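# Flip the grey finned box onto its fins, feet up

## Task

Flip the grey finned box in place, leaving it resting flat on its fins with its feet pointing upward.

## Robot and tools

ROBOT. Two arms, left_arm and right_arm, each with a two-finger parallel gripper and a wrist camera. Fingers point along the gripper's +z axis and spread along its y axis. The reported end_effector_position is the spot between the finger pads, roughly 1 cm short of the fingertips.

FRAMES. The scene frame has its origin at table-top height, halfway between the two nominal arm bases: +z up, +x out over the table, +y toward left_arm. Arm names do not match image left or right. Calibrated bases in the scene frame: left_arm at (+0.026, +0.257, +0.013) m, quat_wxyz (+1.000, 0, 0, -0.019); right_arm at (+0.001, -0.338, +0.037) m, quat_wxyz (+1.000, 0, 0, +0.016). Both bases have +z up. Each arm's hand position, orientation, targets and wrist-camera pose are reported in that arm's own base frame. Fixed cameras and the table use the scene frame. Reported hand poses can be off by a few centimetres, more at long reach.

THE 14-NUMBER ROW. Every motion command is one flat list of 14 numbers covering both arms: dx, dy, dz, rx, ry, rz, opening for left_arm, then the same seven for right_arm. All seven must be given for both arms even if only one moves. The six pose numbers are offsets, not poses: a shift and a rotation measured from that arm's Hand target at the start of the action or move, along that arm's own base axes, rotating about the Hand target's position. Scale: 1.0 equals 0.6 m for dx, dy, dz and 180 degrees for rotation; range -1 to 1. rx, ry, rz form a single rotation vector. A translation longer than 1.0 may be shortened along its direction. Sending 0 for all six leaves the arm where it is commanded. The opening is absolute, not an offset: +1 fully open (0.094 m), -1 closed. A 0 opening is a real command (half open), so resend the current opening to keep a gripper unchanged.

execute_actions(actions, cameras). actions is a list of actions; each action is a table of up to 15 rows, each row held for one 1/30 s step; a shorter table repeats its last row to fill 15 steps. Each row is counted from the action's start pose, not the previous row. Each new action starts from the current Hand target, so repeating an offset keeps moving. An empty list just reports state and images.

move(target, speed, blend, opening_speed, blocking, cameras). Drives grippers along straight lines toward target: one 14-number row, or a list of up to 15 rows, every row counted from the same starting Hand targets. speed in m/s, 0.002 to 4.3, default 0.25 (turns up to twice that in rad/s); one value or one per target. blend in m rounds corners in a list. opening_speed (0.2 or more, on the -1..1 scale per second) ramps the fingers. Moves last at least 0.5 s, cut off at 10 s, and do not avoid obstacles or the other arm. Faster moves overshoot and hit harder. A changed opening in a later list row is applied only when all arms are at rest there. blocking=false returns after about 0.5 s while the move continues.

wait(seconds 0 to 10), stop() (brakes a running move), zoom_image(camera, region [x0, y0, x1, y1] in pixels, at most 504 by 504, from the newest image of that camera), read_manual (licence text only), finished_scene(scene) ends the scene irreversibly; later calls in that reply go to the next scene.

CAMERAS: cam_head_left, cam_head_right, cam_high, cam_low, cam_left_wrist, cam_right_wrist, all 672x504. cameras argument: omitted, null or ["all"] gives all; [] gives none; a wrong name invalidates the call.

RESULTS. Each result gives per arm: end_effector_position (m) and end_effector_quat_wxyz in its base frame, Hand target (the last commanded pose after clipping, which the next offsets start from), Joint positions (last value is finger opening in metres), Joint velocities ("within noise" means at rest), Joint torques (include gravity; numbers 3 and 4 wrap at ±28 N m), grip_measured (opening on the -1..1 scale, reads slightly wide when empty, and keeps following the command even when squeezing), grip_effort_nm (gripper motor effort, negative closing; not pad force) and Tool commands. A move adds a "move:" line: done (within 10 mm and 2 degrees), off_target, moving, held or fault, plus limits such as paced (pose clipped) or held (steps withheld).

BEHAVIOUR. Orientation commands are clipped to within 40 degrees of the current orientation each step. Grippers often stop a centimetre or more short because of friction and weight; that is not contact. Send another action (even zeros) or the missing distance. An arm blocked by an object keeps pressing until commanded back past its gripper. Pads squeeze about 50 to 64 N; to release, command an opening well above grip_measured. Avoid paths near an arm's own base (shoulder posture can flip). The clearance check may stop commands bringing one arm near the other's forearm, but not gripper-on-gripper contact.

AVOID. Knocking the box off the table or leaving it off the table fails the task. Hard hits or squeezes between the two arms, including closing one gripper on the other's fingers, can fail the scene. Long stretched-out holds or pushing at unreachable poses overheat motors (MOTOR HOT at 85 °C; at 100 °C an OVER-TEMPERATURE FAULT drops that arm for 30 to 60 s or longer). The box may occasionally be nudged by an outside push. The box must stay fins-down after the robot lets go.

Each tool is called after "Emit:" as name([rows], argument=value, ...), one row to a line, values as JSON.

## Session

Emit:
execute_actions(actions=[])

Scene clock: 0.00 s.
left_arm: end_effector_position=(+0.7469, +0.0627, +0.1858) grip_measured=+1.000 grip_effort_nm=n/a end_effector_quat_wxyz=(+0.600, +0.118, +0.783, +0.112) | right_arm: end_effector_position=(+0.2461, -0.0955, +0.3388) grip_measured=+1.000 grip_effort_nm=n/a end_effector_quat_wxyz=(+0.392, +0.340, +0.834, -0.188)
Joint positions: left_arm=[0.099 1.879 1.257 0.363 0.062 0.35 0.094] | right_arm=[0.029 0.581 0.868 -1.173 0.637 0.571 0.094]
Joint velocities: within noise
Joint torques (N m): no reading
Heat: left arm: hottest elbow 36 °C; right arm: hottest elbow 32 °C.
Hand target: left_arm +0.7532, +0.0634, +0.1927; +0.607, +0.117, +0.778, +0.114 | right_arm +0.2481, -0.0955, +0.3525; +0.404, +0.343, +0.828, -0.182
Tool commands: left_gripper/opening=+1.0 right_gripper/opening=+1.0

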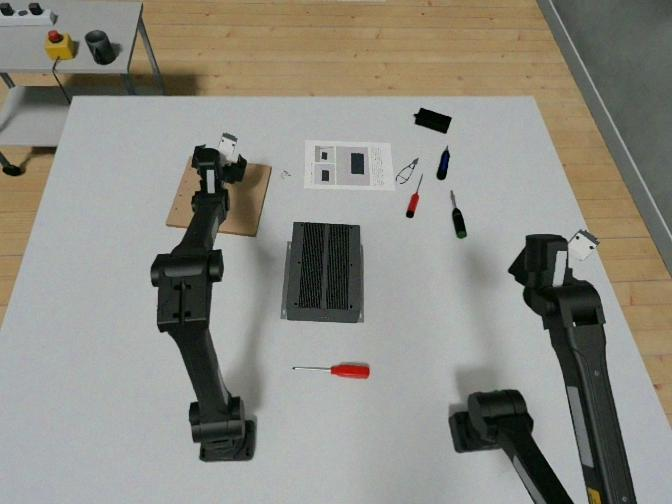

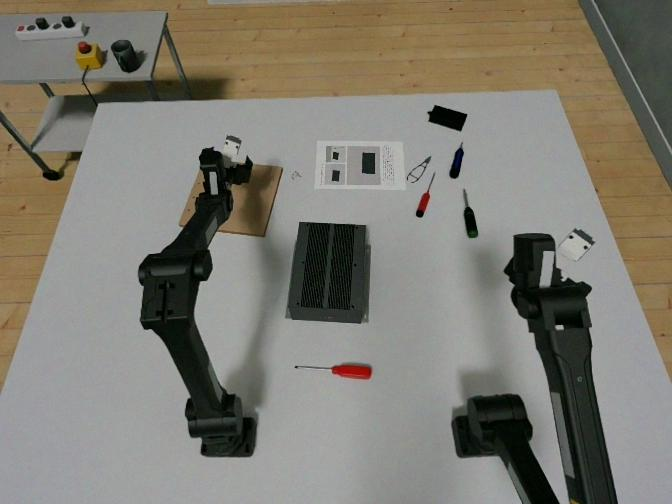

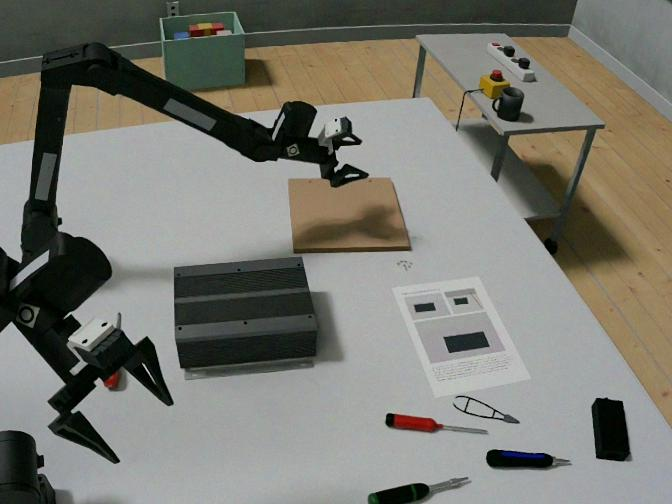

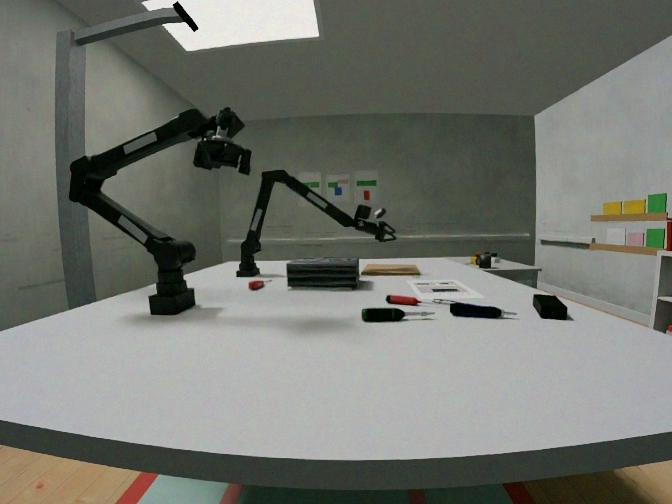

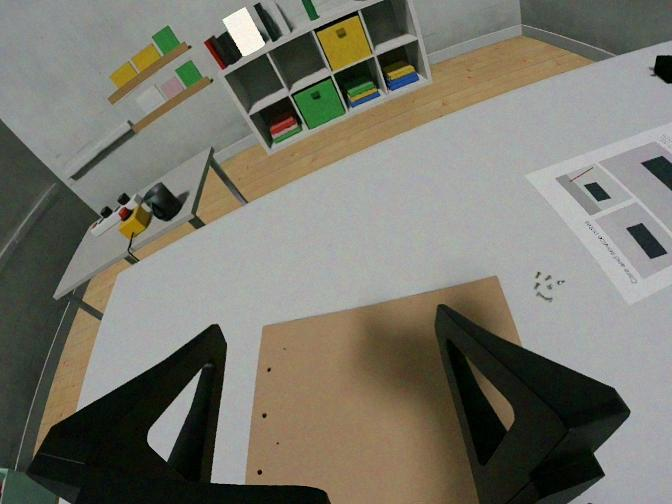

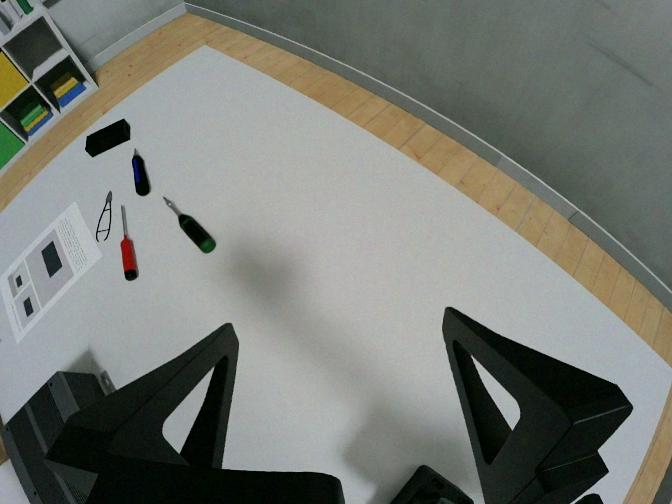

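Emit:
move([
  [-0.417,-0.14,0,-0.312,0.433,-0.109,-1,0.478,0.35,-0.25,0.369,0.158,0.345,-1],
  [-0.417,-0.258,-0.272,-0.312,0.433,-0.109,-1,0.478,0.5,-0.547,0.369,0.158,0.345,-1],
], speed=0.3)

Scene clock: 24.73 s.
left_arm: end_effector_position=(+0.5018, -0.0889, +0.0365) grip_measured=-0.989 grip_effort_nm=-0.598 end_effector_quat_wxyz=(+0.004, +0.005, +0.906, -0.423) | right_arm: end_effector_position=(+0.5306, +0.1994, +0.0206) grip_measured=-0.986 grip_effort_nm=-0.769 end_effector_quat_wxyz=(-0.006, +0.004, +0.906, +0.423)
Joint positions: left_arm=[0.086 1.92 1.232 -0.98 0.87 0.143 0.001] | right_arm=[0.127 1.979 1.276 -0.728 -0.865 0.202 0.001]
Joint velocities: within noise
Joint torques (N m): left_arm=[-1.2 -13.86 7.01 0.85 0.7 -0.26] | right_arm=[0.15 -17.08 6.54 1.31 -0.42 -0.02]
Heat: left arm: hottest elbow 41 °C; right arm: hottest elbow 36 °C.
Hand target: left_arm +0.5029, -0.0915, +0.0294; -0.001, +0.000, +0.906, -0.424 | right_arm +0.5348, +0.2047, +0.0241; +0.000, +0.001, +0.906, +0.423
Off the commanded pose: left_arm 0.008 m, 1 deg | right_arm 0.008 m, 1 deg.
move: done

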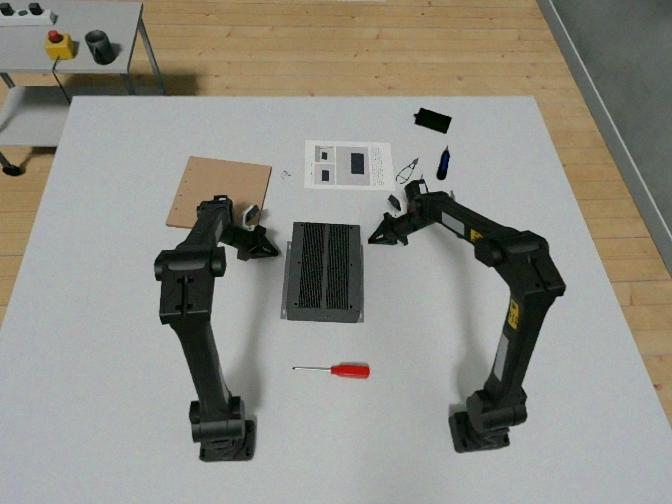

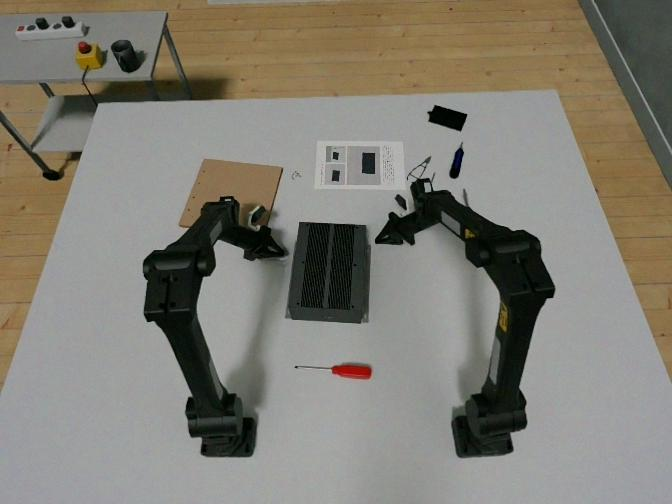

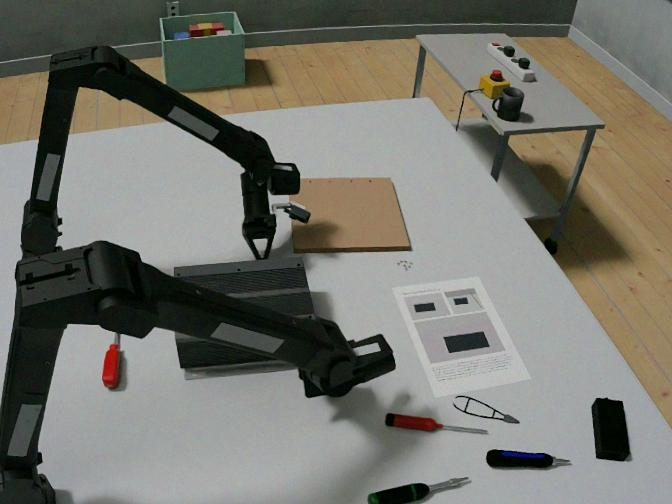

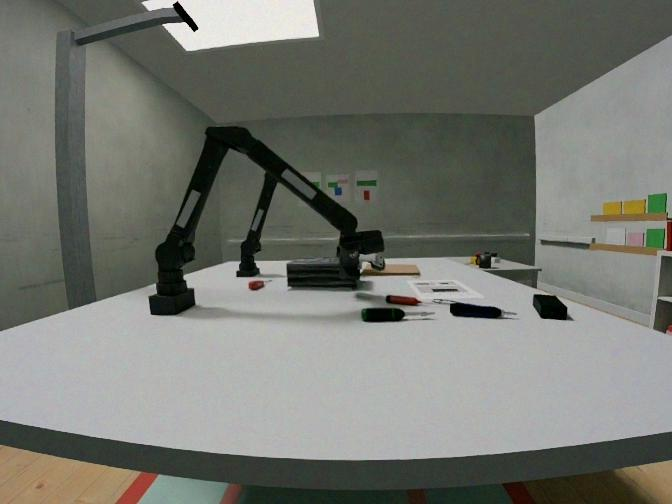

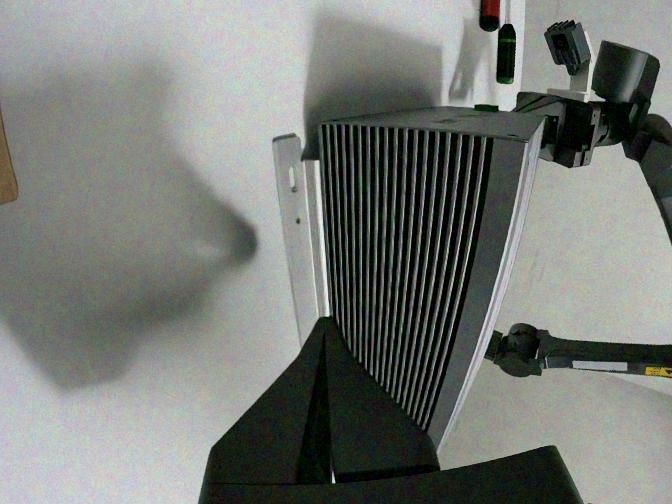

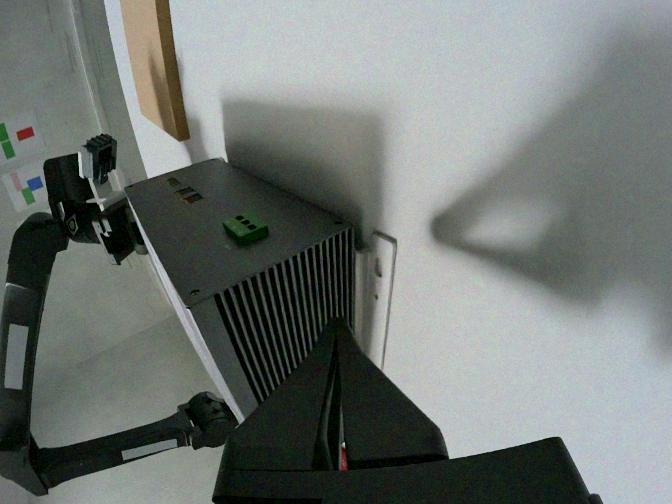

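Emit:
move([
  [0.02,-0.075,0,0,0,0,-1,-0.014,0.075,0,0,0,0,-1],
  [0.024,-0.2,0,0,0,0,-1,-0.01,0.2,0,0,0,0,-1],
  [-0.034,-0.223,0.329,-0.0074,-0.194,0,-1,-0.068,0.21,0.3,-0.006,-0.194,0,-1],
], speed=[0.06,0.06,0.07])

Scene clock: 45.00 s.
left_arm: end_effector_position=(+0.4867, -0.1357, +0.1589) grip_measured=-0.989 grip_effort_nm=-0.598 end_effector_quat_wxyz=(+0.240, +0.035, +0.901, -0.359) | right_arm: end_effector_position=(+0.5004, +0.2355, +0.1426) grip_measured=-0.986 grip_effort_nm=-0.764 end_effector_quat_wxyz=(+0.235, -0.032, +0.911, +0.337)
Joint positions: left_arm=[-0.051 1.446 0.933 -0.447 0.697 -0.202 0.001] | right_arm=[0.289 1.531 0.983 -0.312 -0.509 0.411 0.001]
Joint velocities: within noise
Joint torques (N m): left_arm=[-13.04 -15.21 12.07 3.67 3.87 -0.39] | right_arm=[10.4 -15.03 11.66 4.62 -2.86 -0.08]
Heat: left arm: hottest elbow 41 °C; right arm: hottest elbow 38 °C.
Hand target: left_arm +0.4826, -0.2252, +0.2269; +0.271, +0.128, +0.859, -0.415 | right_arm +0.4940, +0.3307, +0.2043; +0.272, -0.126, +0.868, +0.395
Off the commanded pose: left_arm 0.113 m, 14 deg | right_arm 0.113 m, 14 deg.
move: off_target (left_arm, right_arm)

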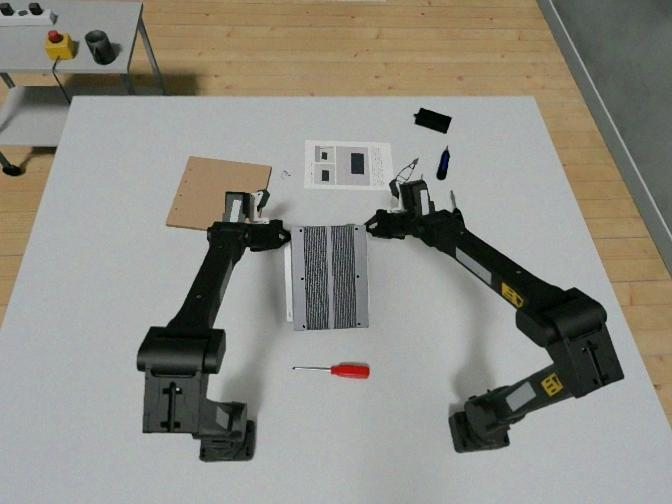

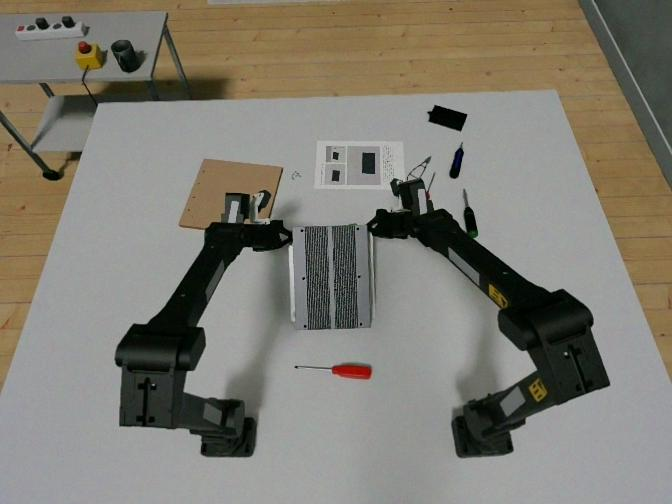

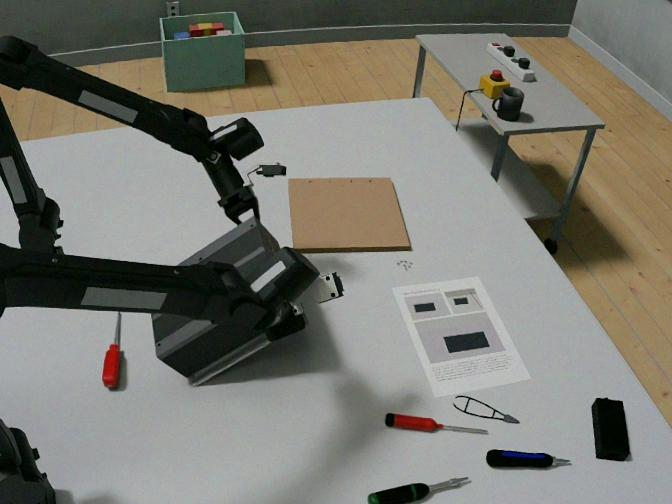

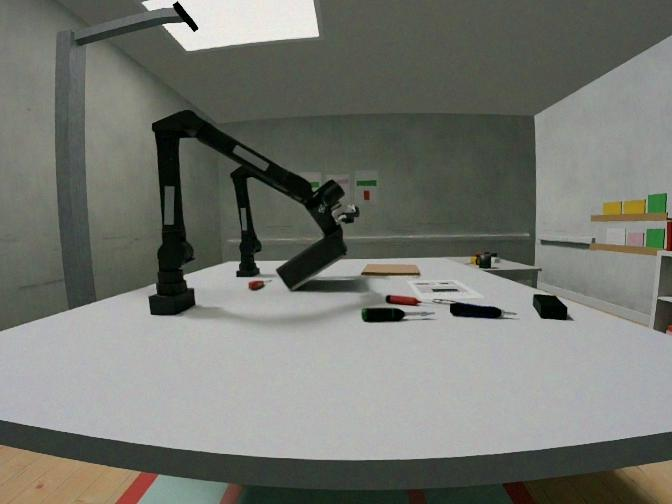

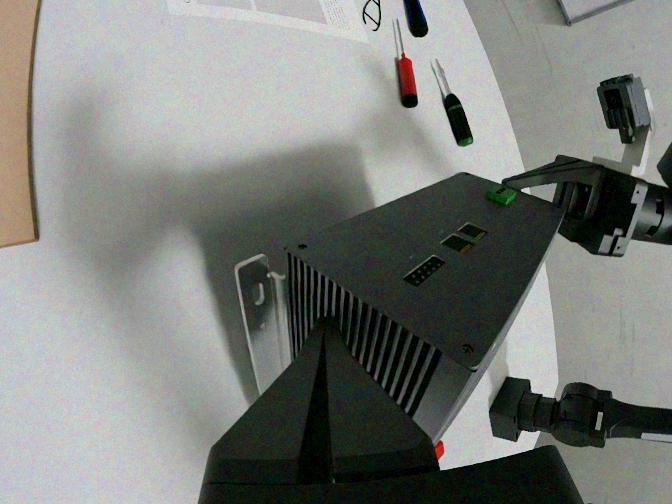

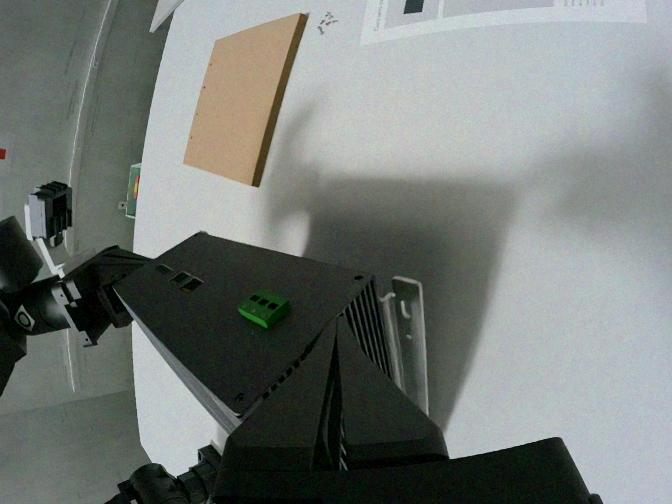

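Emit:
move([
  [-0.115,-0.004,0.07,-0.005,-0.125,0,-1,-0.115,0.004,0.07,-0.004,-0.125,0,-1],
  [-0.215,-0.008,0.085,-0.009,-0.23,0,-1,-0.215,0.007,0.085,-0.007,-0.23,0,-1],
  [-0.36,-0.014,0.03,-0.013,-0.34,0,-1,-0.36,0.012,0.03,-0.011,-0.34,0,-1],
], speed=0.08)

Scene clock: 61.03 s.
left_arm: end_effector_position=(+0.3027, -0.1468, +0.2394) grip_measured=-0.988 grip_effort_nm=-0.603 end_effector_quat_wxyz=(+0.712, +0.208, +0.636, -0.214) | right_arm: end_effector_position=(+0.3172, +0.2368, +0.2212) grip_measured=-0.986 grip_effort_nm=-0.750 end_effector_quat_wxyz=(+0.711, -0.211, +0.650, +0.165)
Joint positions: left_arm=[-0.291 0.723 0.113 0.721 0.316 -0.01 0.001] | right_arm=[0.719 1.087 0.216 0.939 0.177 -0.099 0.001]
Joint velocities: within noise
Joint torques (N m): left_arm=[-15.5 1.32 10.32 1.91 5.64 -0.01] | right_arm=[12.86 1.44 10.26 0.92 -5.58 -0.13]
Heat: left arm: hottest wrist yaw 51 °C; right arm: hottest elbow 42 °C.
Hand target: left_arm +0.2665, -0.2337, +0.2449; +0.673, +0.316, +0.594, -0.309 | right_arm +0.2781, +0.3379, +0.2222; +0.674, -0.314, +0.615, +0.261
Off the commanded pose: left_arm 0.094 m, 18 deg | right_arm 0.108 m, 17 deg.
move: off_target (left_arm, right_arm)

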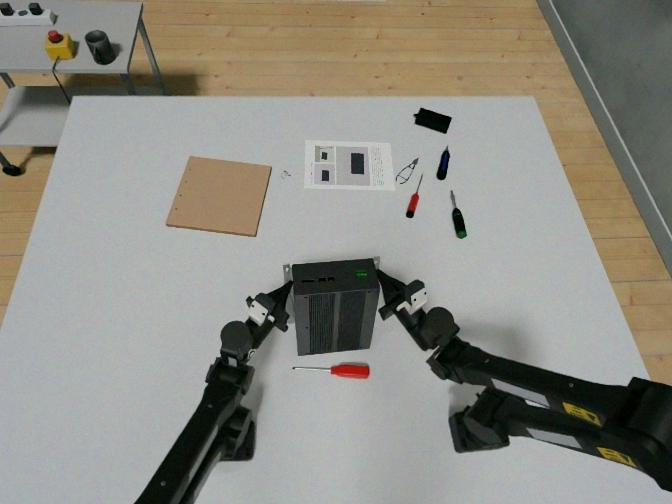

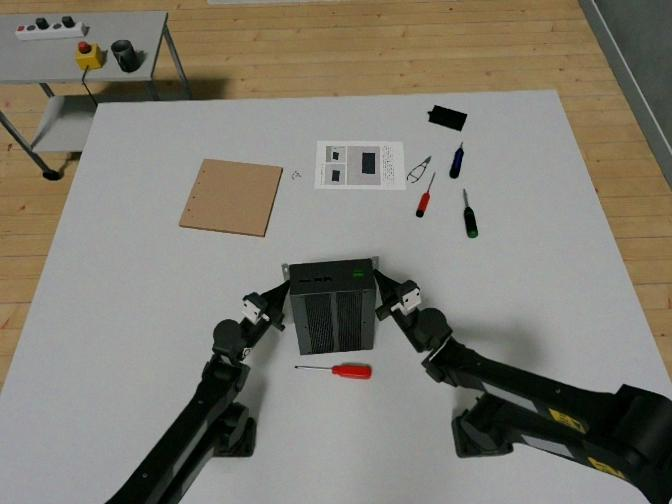

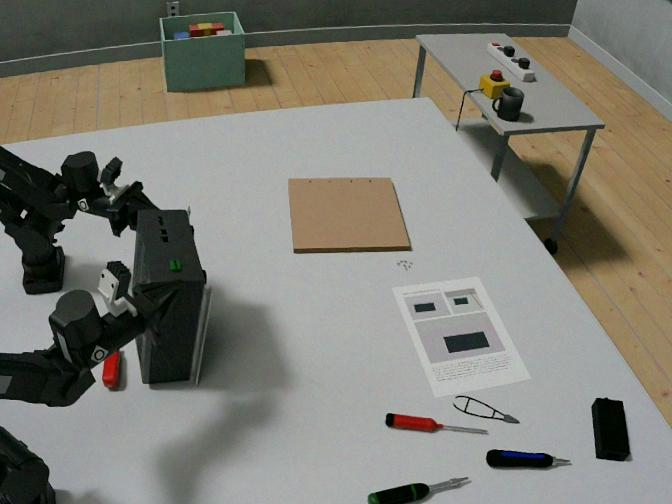

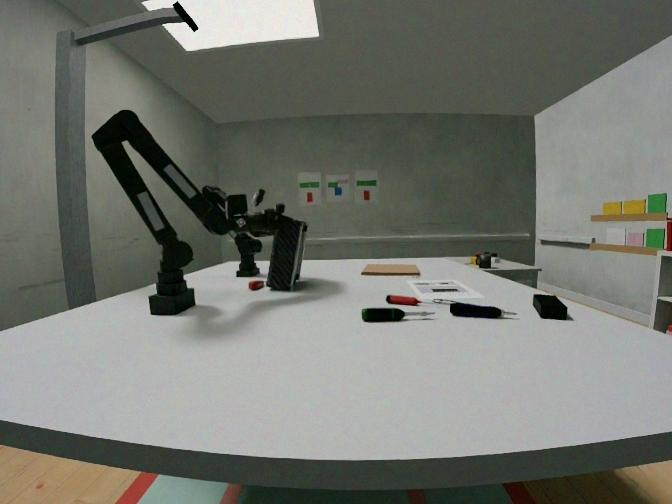

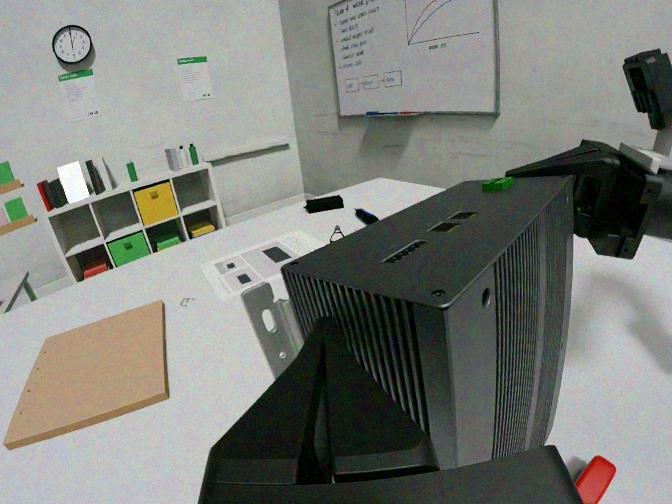

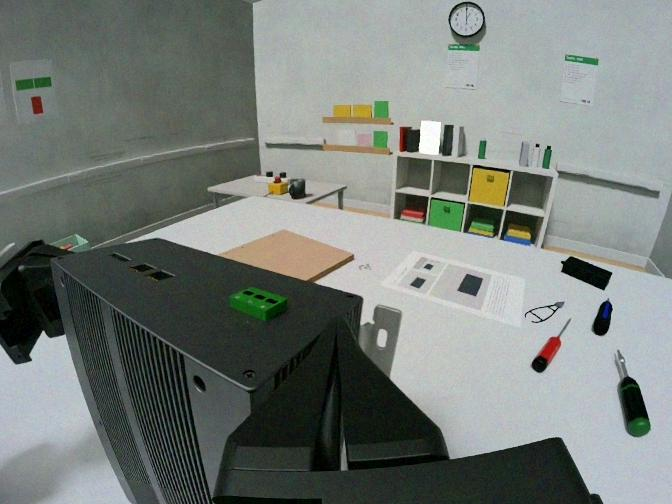

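Emit:
move(target=[-0.08,0,-0.05,-0.003,-0.07,0,-1,-0.08,0,-0.045,-0.002,-0.07,0,-1], speed=0.07, cameras=["cam_low","cam_head_left","cam_high"])

Scene clock: 66.03 s.
left_arm: end_effector_position=(+0.2934, -0.1091, +0.2383) grip_measured=-0.989 grip_effort_nm=-0.564 end_effector_quat_wxyz=(+0.763, +0.163, +0.609, -0.143) | right_arm: end_effector_position=(+0.2543, +0.2748, +0.1986) grip_measured=-0.986 grip_effort_nm=-0.745 end_effector_quat_wxyz=(+0.725, -0.289, +0.594, +0.197)
Joint positions: left_arm=[-0.248 0.699 0.024 0.887 0.195 0.036 0.001] | right_arm=[0.914 1.25 0.127 1.255 0.194 -0.212 0.001]
Joint velocities: within noise
Joint torques (N m): left_arm=[-4.01 1.49 8.38 2.26 1.86 -0.13] | right_arm=[5.71 1.08 10.41 0.5 -2.45 -0.12]
Heat: left arm: hottest wrist yaw 59 °C; right arm: hottest wrist yaw 46 °C.
Hand target: left_arm +0.2853, -0.1270, +0.2382; +0.758, +0.194, +0.600, -0.168 (last step not sent: back at the drive's target) | right_arm +0.2459, +0.3298, +0.2068; +0.713, -0.332, +0.570, +0.239 (not the last commanded pose)
Off the commanded pose: left_arm 0.147 m, 28 deg | right_arm 0.068 m, 9 deg.
move: held (left_arm; a check stopped the path), off_target (right_arm; braked when a check withheld steps of left_arm); limits=held
pose unreachable (left arm): on one or more control steps of this call, first in action 0 (counted from 0), this arm could not follow its commanded pose, so it was not sent that pose on those steps. On the call's last step it was still not sent that pose. It may still have moved: this result reports where it is.
cause: moving toward the commanded pose would bring two parts of the arm too close to each other (its shoulder (the part past joint 1) and its forearm (the part past joint 3), with joints 2 (shoulder) and 3 (elbow) between them).
Images, in order (width x height): cam_head_left 672x504, cam_high 672x504, cam_low 672x504.

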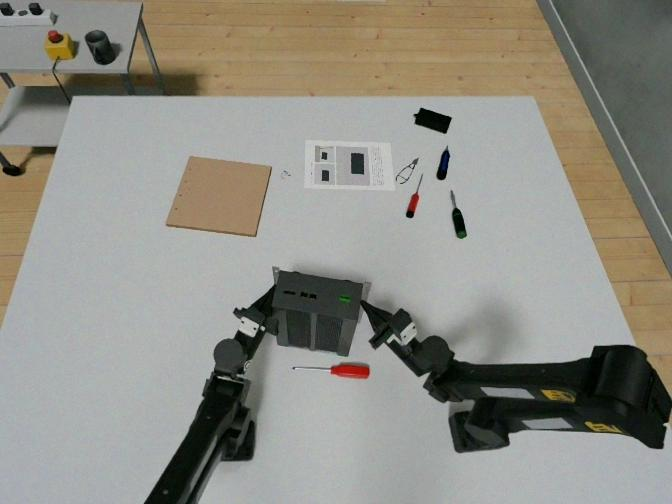

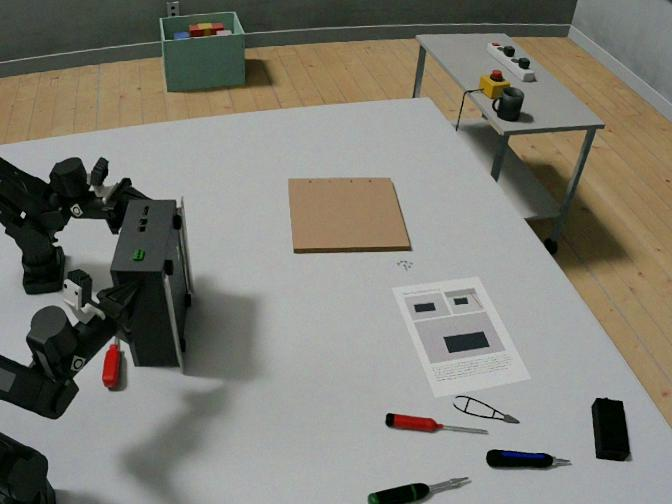

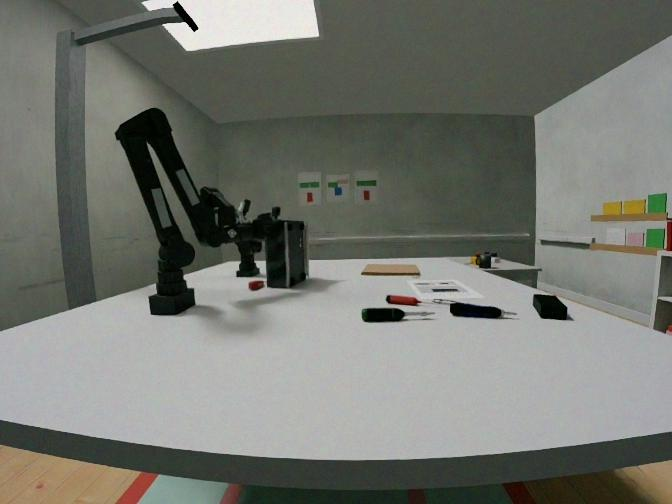

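Emit:
move([
  [0,0.06,0.1,0,0,0,-1,0,-0.14,0.03,0,0,0,-1],
  [0.05,0.12,0.27,0,0,0,-1,0,-0.2,0.25,0,0,0,-1],
  [0.08,0.25,0.3,0,0,0.1,-1,0.0,-0.2,0.29,0,0,0,-1],
], speed=0.1, cameras=["cam_low","cam_head_left","cam_high"])

Scene clock: 75.07 s.
left_arm: end_effector_position=(+0.3305, +0.0184, +0.3928) grip_measured=-0.989 grip_effort_nm=-0.564 end_effector_quat_wxyz=(+0.766, +0.093, +0.634, -0.062) | right_arm: end_effector_position=(+0.2424, +0.2126, +0.3488) grip_measured=-0.986 grip_effort_nm=-0.745 end_effector_quat_wxyz=(+0.698, -0.342, +0.582, +0.239)
Joint positions: left_arm=[0.331 0.497 0.433 0.276 0.548 -0.045 0.001] | right_arm=[0.567 0.399 0.364 0.127 -0.292 -0.173 0.001]
Joint velocities: within noise
Joint torques (N m): left_arm=[0.09 2.26 14.12 1.77 -0.12 -0.04] | right_arm=[-1.67 2.67 12.93 1.73 -0.09 0.09]
Heat: left arm: hottest wrist yaw 50 °C; right arm: hottest elbow 42 °C.
Hand target: left_arm +0.3333, +0.0230, +0.4183; +0.775, +0.098, +0.623, -0.047 | right_arm +0.2459, +0.2098, +0.3807; +0.713, -0.332, +0.570, +0.239
Off the commanded pose: left_arm 0.026 m, 2 deg | right_arm 0.032 m, 3 deg.
move: off_target (left_arm, right_arm)
Images, in order (width x height): cam_head_left 672x504, cam_high 672x504, cam_low 672x504.

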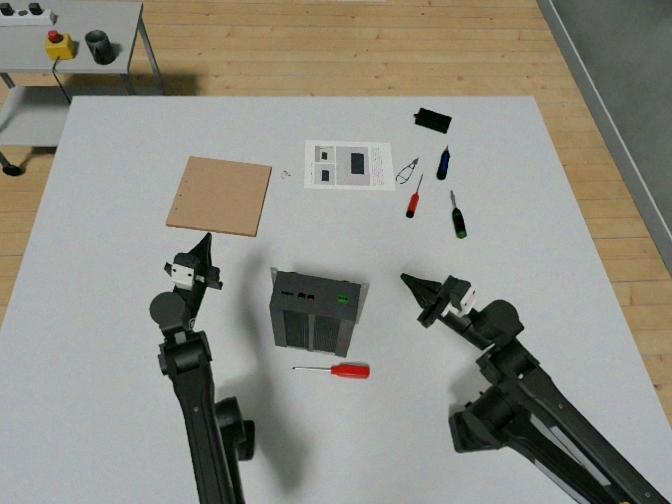

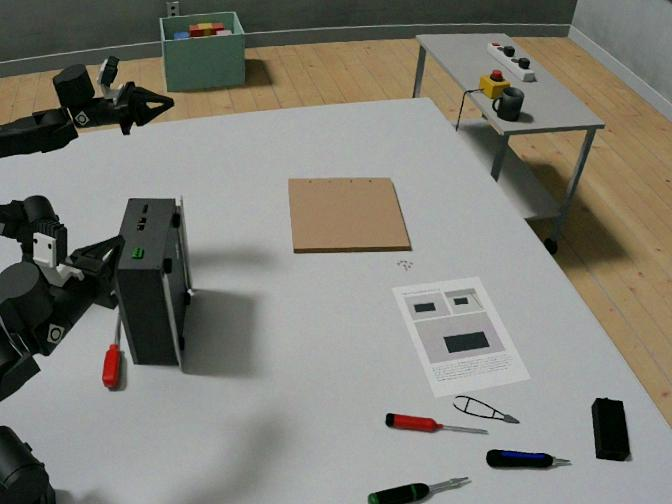

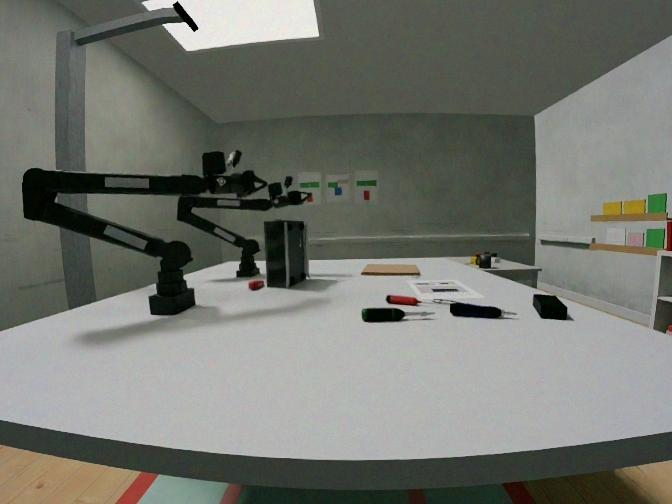

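Emit:
move(target=[0,0.15,0,0,0,0,-1,0.036,0.278,-0.09,-0.463,0.283,0.081,1], cameras=["cam_right_wrist","cam_high","cam_head_left"])

Scene clock: 98.57 s.
left_arm: end_effector_position=(+0.3309, +0.1072, +0.3920) grip_measured=-0.989 grip_effort_nm=-0.564 end_effector_quat_wxyz=(+0.764, +0.090, +0.636, -0.058) | right_arm: end_effector_position=(+0.2671, +0.3666, +0.3098) grip_measured=+0.999 grip_effort_nm=0.066 end_effector_quat_wxyz=(+0.002, -0.634, +0.774, +0.002)
Joint positions: left_arm=[0.717 0.699 0.474 0.513 0.913 -0.167 0.001] | right_arm=[0.941 1.526 1.641 -1.68 -0.003 -0.432 0.094]
Joint velocities: within noise
Joint torques (N m): left_arm=[0.09 0.62 13.57 2.54 0.04 -0.33] | right_arm=[0.79 -11.58 11.4 0.4 0.09 -0.14]
Heat: left arm: hottest elbow 50 °C; right arm: hottest elbow 48 °C.
Hand target: left_arm +0.3334, +0.1129, +0.4181; +0.775, +0.098, +0.623, -0.048 | right_arm +0.2675, +0.3766, +0.3267; +0.002, -0.643, +0.766, +0.000
Off the commanded pose: left_arm 0.027 m, 3 deg | right_arm 0.020 m, 1 deg.
joint sent to its limit (right arm) — joint 4 (wrist pitch), lower limit. The joint targets still meet the commanded pose.
move: off_target (left_arm, right_arm)
Images, in order (width x height): cam_head_left 672x504, cam_high 672x504, cam_right_wrist 672x504.

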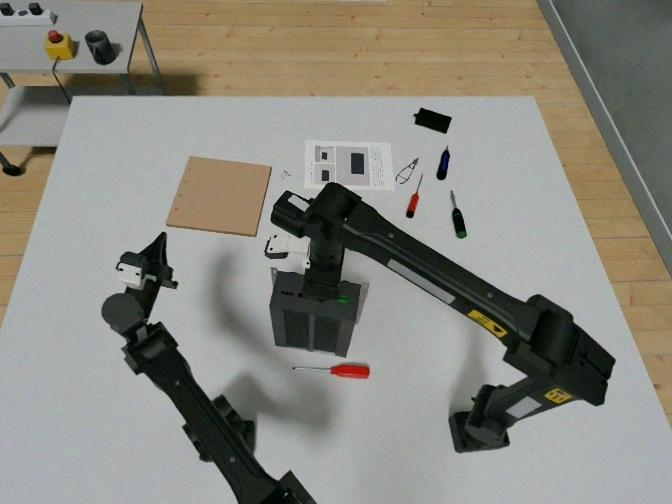

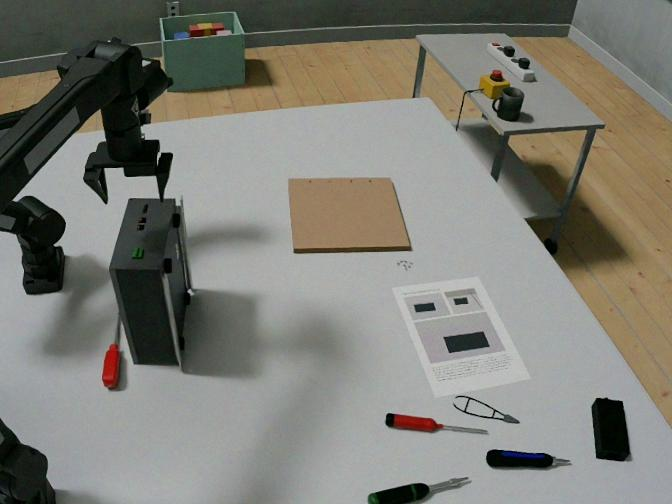

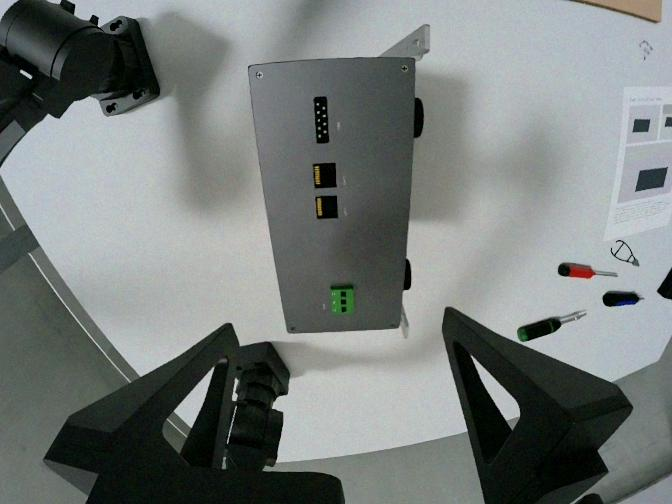

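Emit:
move([
  [0,0,0,0,0,0,-1,0.008,0.012,-0.08,0,0,0,1],
  [0,0,0,0,0,0,-1,0.008,0.012,-0.209,0,0,0,1],
], cameras=["cam_right_wrist","cam_high"], speed=0.08)

Scene clock: 107.73 s.
left_arm: end_effector_position=(+0.3309, +0.1073, +0.3920) grip_measured=-0.989 grip_effort_nm=-0.564 end_effector_quat_wxyz=(+0.764, +0.090, +0.636, -0.059) | right_arm: end_effector_position=(+0.2739, +0.3763, +0.2042) grip_measured=+0.999 grip_effort_nm=0.066 end_effector_quat_wxyz=(-0.003, -0.634, +0.773, +0.001)
Joint positions: left_arm=[0.717 0.699 0.474 0.514 0.913 -0.168 0.001] | right_arm=[0.941 1.57 1.414 -1.42 -0.003 -0.432 0.094]
Joint velocities: within noise
Joint torques (N m): left_arm=[0.09 0.56 13.57 2.55 0.01 -0.33] | right_arm=[0.26 -11.81 8.02 1.16 0.09 -0.11]
Heat: left arm: hottest elbow 49 °C; right arm: hottest elbow 47 °C.
Hand target: left_arm +0.3334, +0.1129, +0.4181; +0.775, +0.098, +0.623, -0.048 | right_arm +0.2724, +0.3837, +0.2014; +0.002, -0.643, +0.766, +0.000
Off the commanded pose: left_arm 0.027 m, 3 deg | right_arm 0.008 m, 1 deg.
move: off_target (left_arm)
Images, in order (width x height): cam_high 672x504, cam_right_wrist 672x504.

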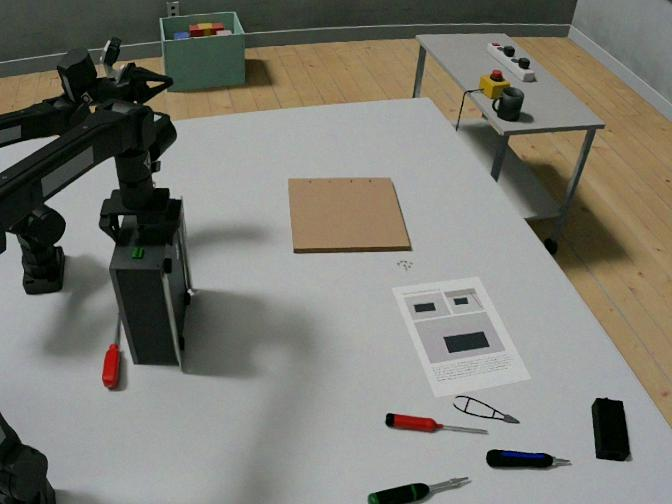

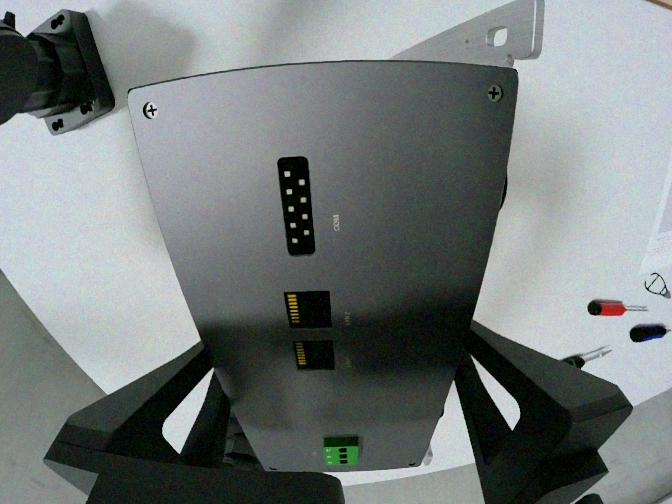

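Emit:
move(target=[0,0,0,0,0,0,-1,0,0,0,0,0,0,0.4], cameras=[], opening_speed=0.25)

Emit:
move([
  [0,0,0,0,0,0,-1,0.02,0,0.2,0,0,0,0.4],
  [0,0,0,0,0,0,-1,0.28,-0.02,0.22,0,0,0.025,0.4],
  [0,0,0,0,0,0,-1,0.515,-0.05,0.235,0,0,0.055,0.4],
], cameras=["cam_head_left","cam_low","cam_high"], speed=[0.06,0.08,0.08])

Scene clock: 118.93 s.
left_arm: end_effector_position=(+0.3308, +0.1075, +0.3920) grip_measured=-0.989 grip_effort_nm=-0.564 end_effector_quat_wxyz=(+0.764, +0.089, +0.636, -0.059) | right_arm: end_effector_position=(+0.2732, +0.3767, +0.2041) grip_measured=+0.925 grip_effort_nm=-1.038 end_effector_quat_wxyz=(-0.003, -0.635, +0.772, +0.001)
Joint positions: left_arm=[0.717 0.699 0.474 0.514 0.913 -0.168 0.001] | right_arm=[0.943 1.57 1.414 -1.42 -0.003 -0.434 0.09]
Joint velocities: within noise
Joint torques (N m): left_arm=[0.15 0.5 13.53 2.56 0 -0.33] | right_arm=[0.15 -11.69 7.73 1.26 0.11 -0.12]
Heat: left arm: hottest elbow 49 °C; right arm: hottest elbow 46 °C.
Hand target: left_arm +0.3333, +0.1130, +0.4181; +0.775, +0.098, +0.623, -0.048 | right_arm +0.2723, +0.3838, +0.2014; +0.002, -0.643, +0.766, +0.000
Off the commanded pose: left_arm 0.027 m, 3 deg | right_arm 0.008 m, 1 deg.
move: off_target (left_arm)
No camera images: "cameras" was empty.

Scene clock: 125.53 s.
left_arm: end_effector_position=(+0.3308, +0.1075, +0.3920) grip_measured=-0.989 grip_effort_nm=-0.564 end_effector_quat_wxyz=(+0.764, +0.089, +0.636, -0.059) | right_arm: end_effector_position=(+0.5496, +0.3500, +0.2118) grip_measured=+0.921 grip_effort_nm=-1.043 end_effector_quat_wxyz=(+0.008, +0.705, -0.709, +0.003)
Joint positions: left_arm=[0.717 0.699 0.474 0.514 0.913 -0.168 0.001] | right_arm=[0.57 2.112 2.211 -1.685 0.01 -0.995 0.09]
Joint velocities: within noise
Joint torques (N m): left_arm=[-0.03 0.67 13.53 2.55 -0.01 -0.33] | right_arm=[-2.55 -29.8 19.33 0.39 -0.46 -0.26]
Heat: left arm: hottest elbow 49 °C; right arm: hottest elbow 50 °C.
Hand target: left_arm +0.3333, +0.1130, +0.4181; +0.775, +0.098, +0.623, -0.048 | right_arm +0.5814, +0.3537, +0.3423; -0.002, +0.706, -0.708, +0.000
Off the commanded pose: left_arm 0.027 m, 3 deg | right_arm 0.134 m, 1 deg.
joint sent to its limit (right arm) — joint 4 (wrist pitch), lower limit. The joint targets are off in position and orientation.
move: off_target (left_arm, right_arm)
Images, in order (width x height): cam_head_left 672x504, cam_high 672x504, cam_low 672x504.

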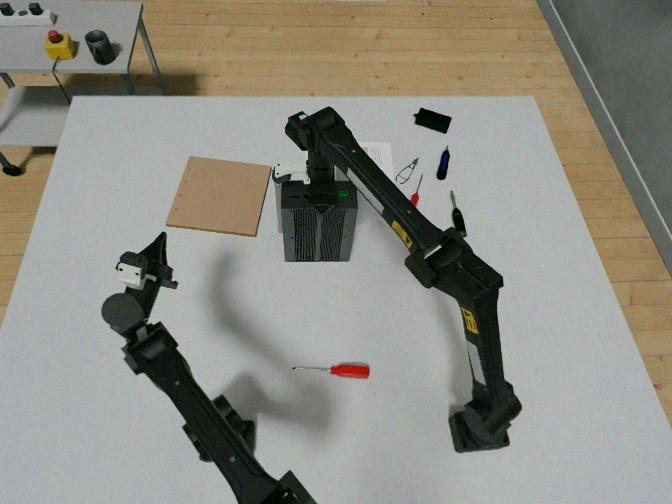

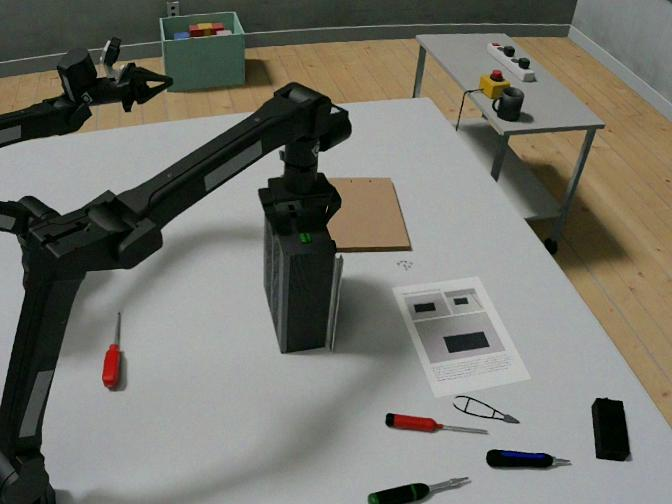

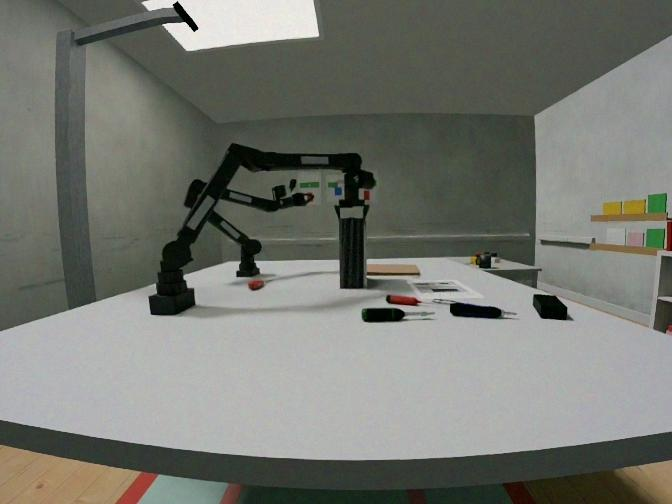

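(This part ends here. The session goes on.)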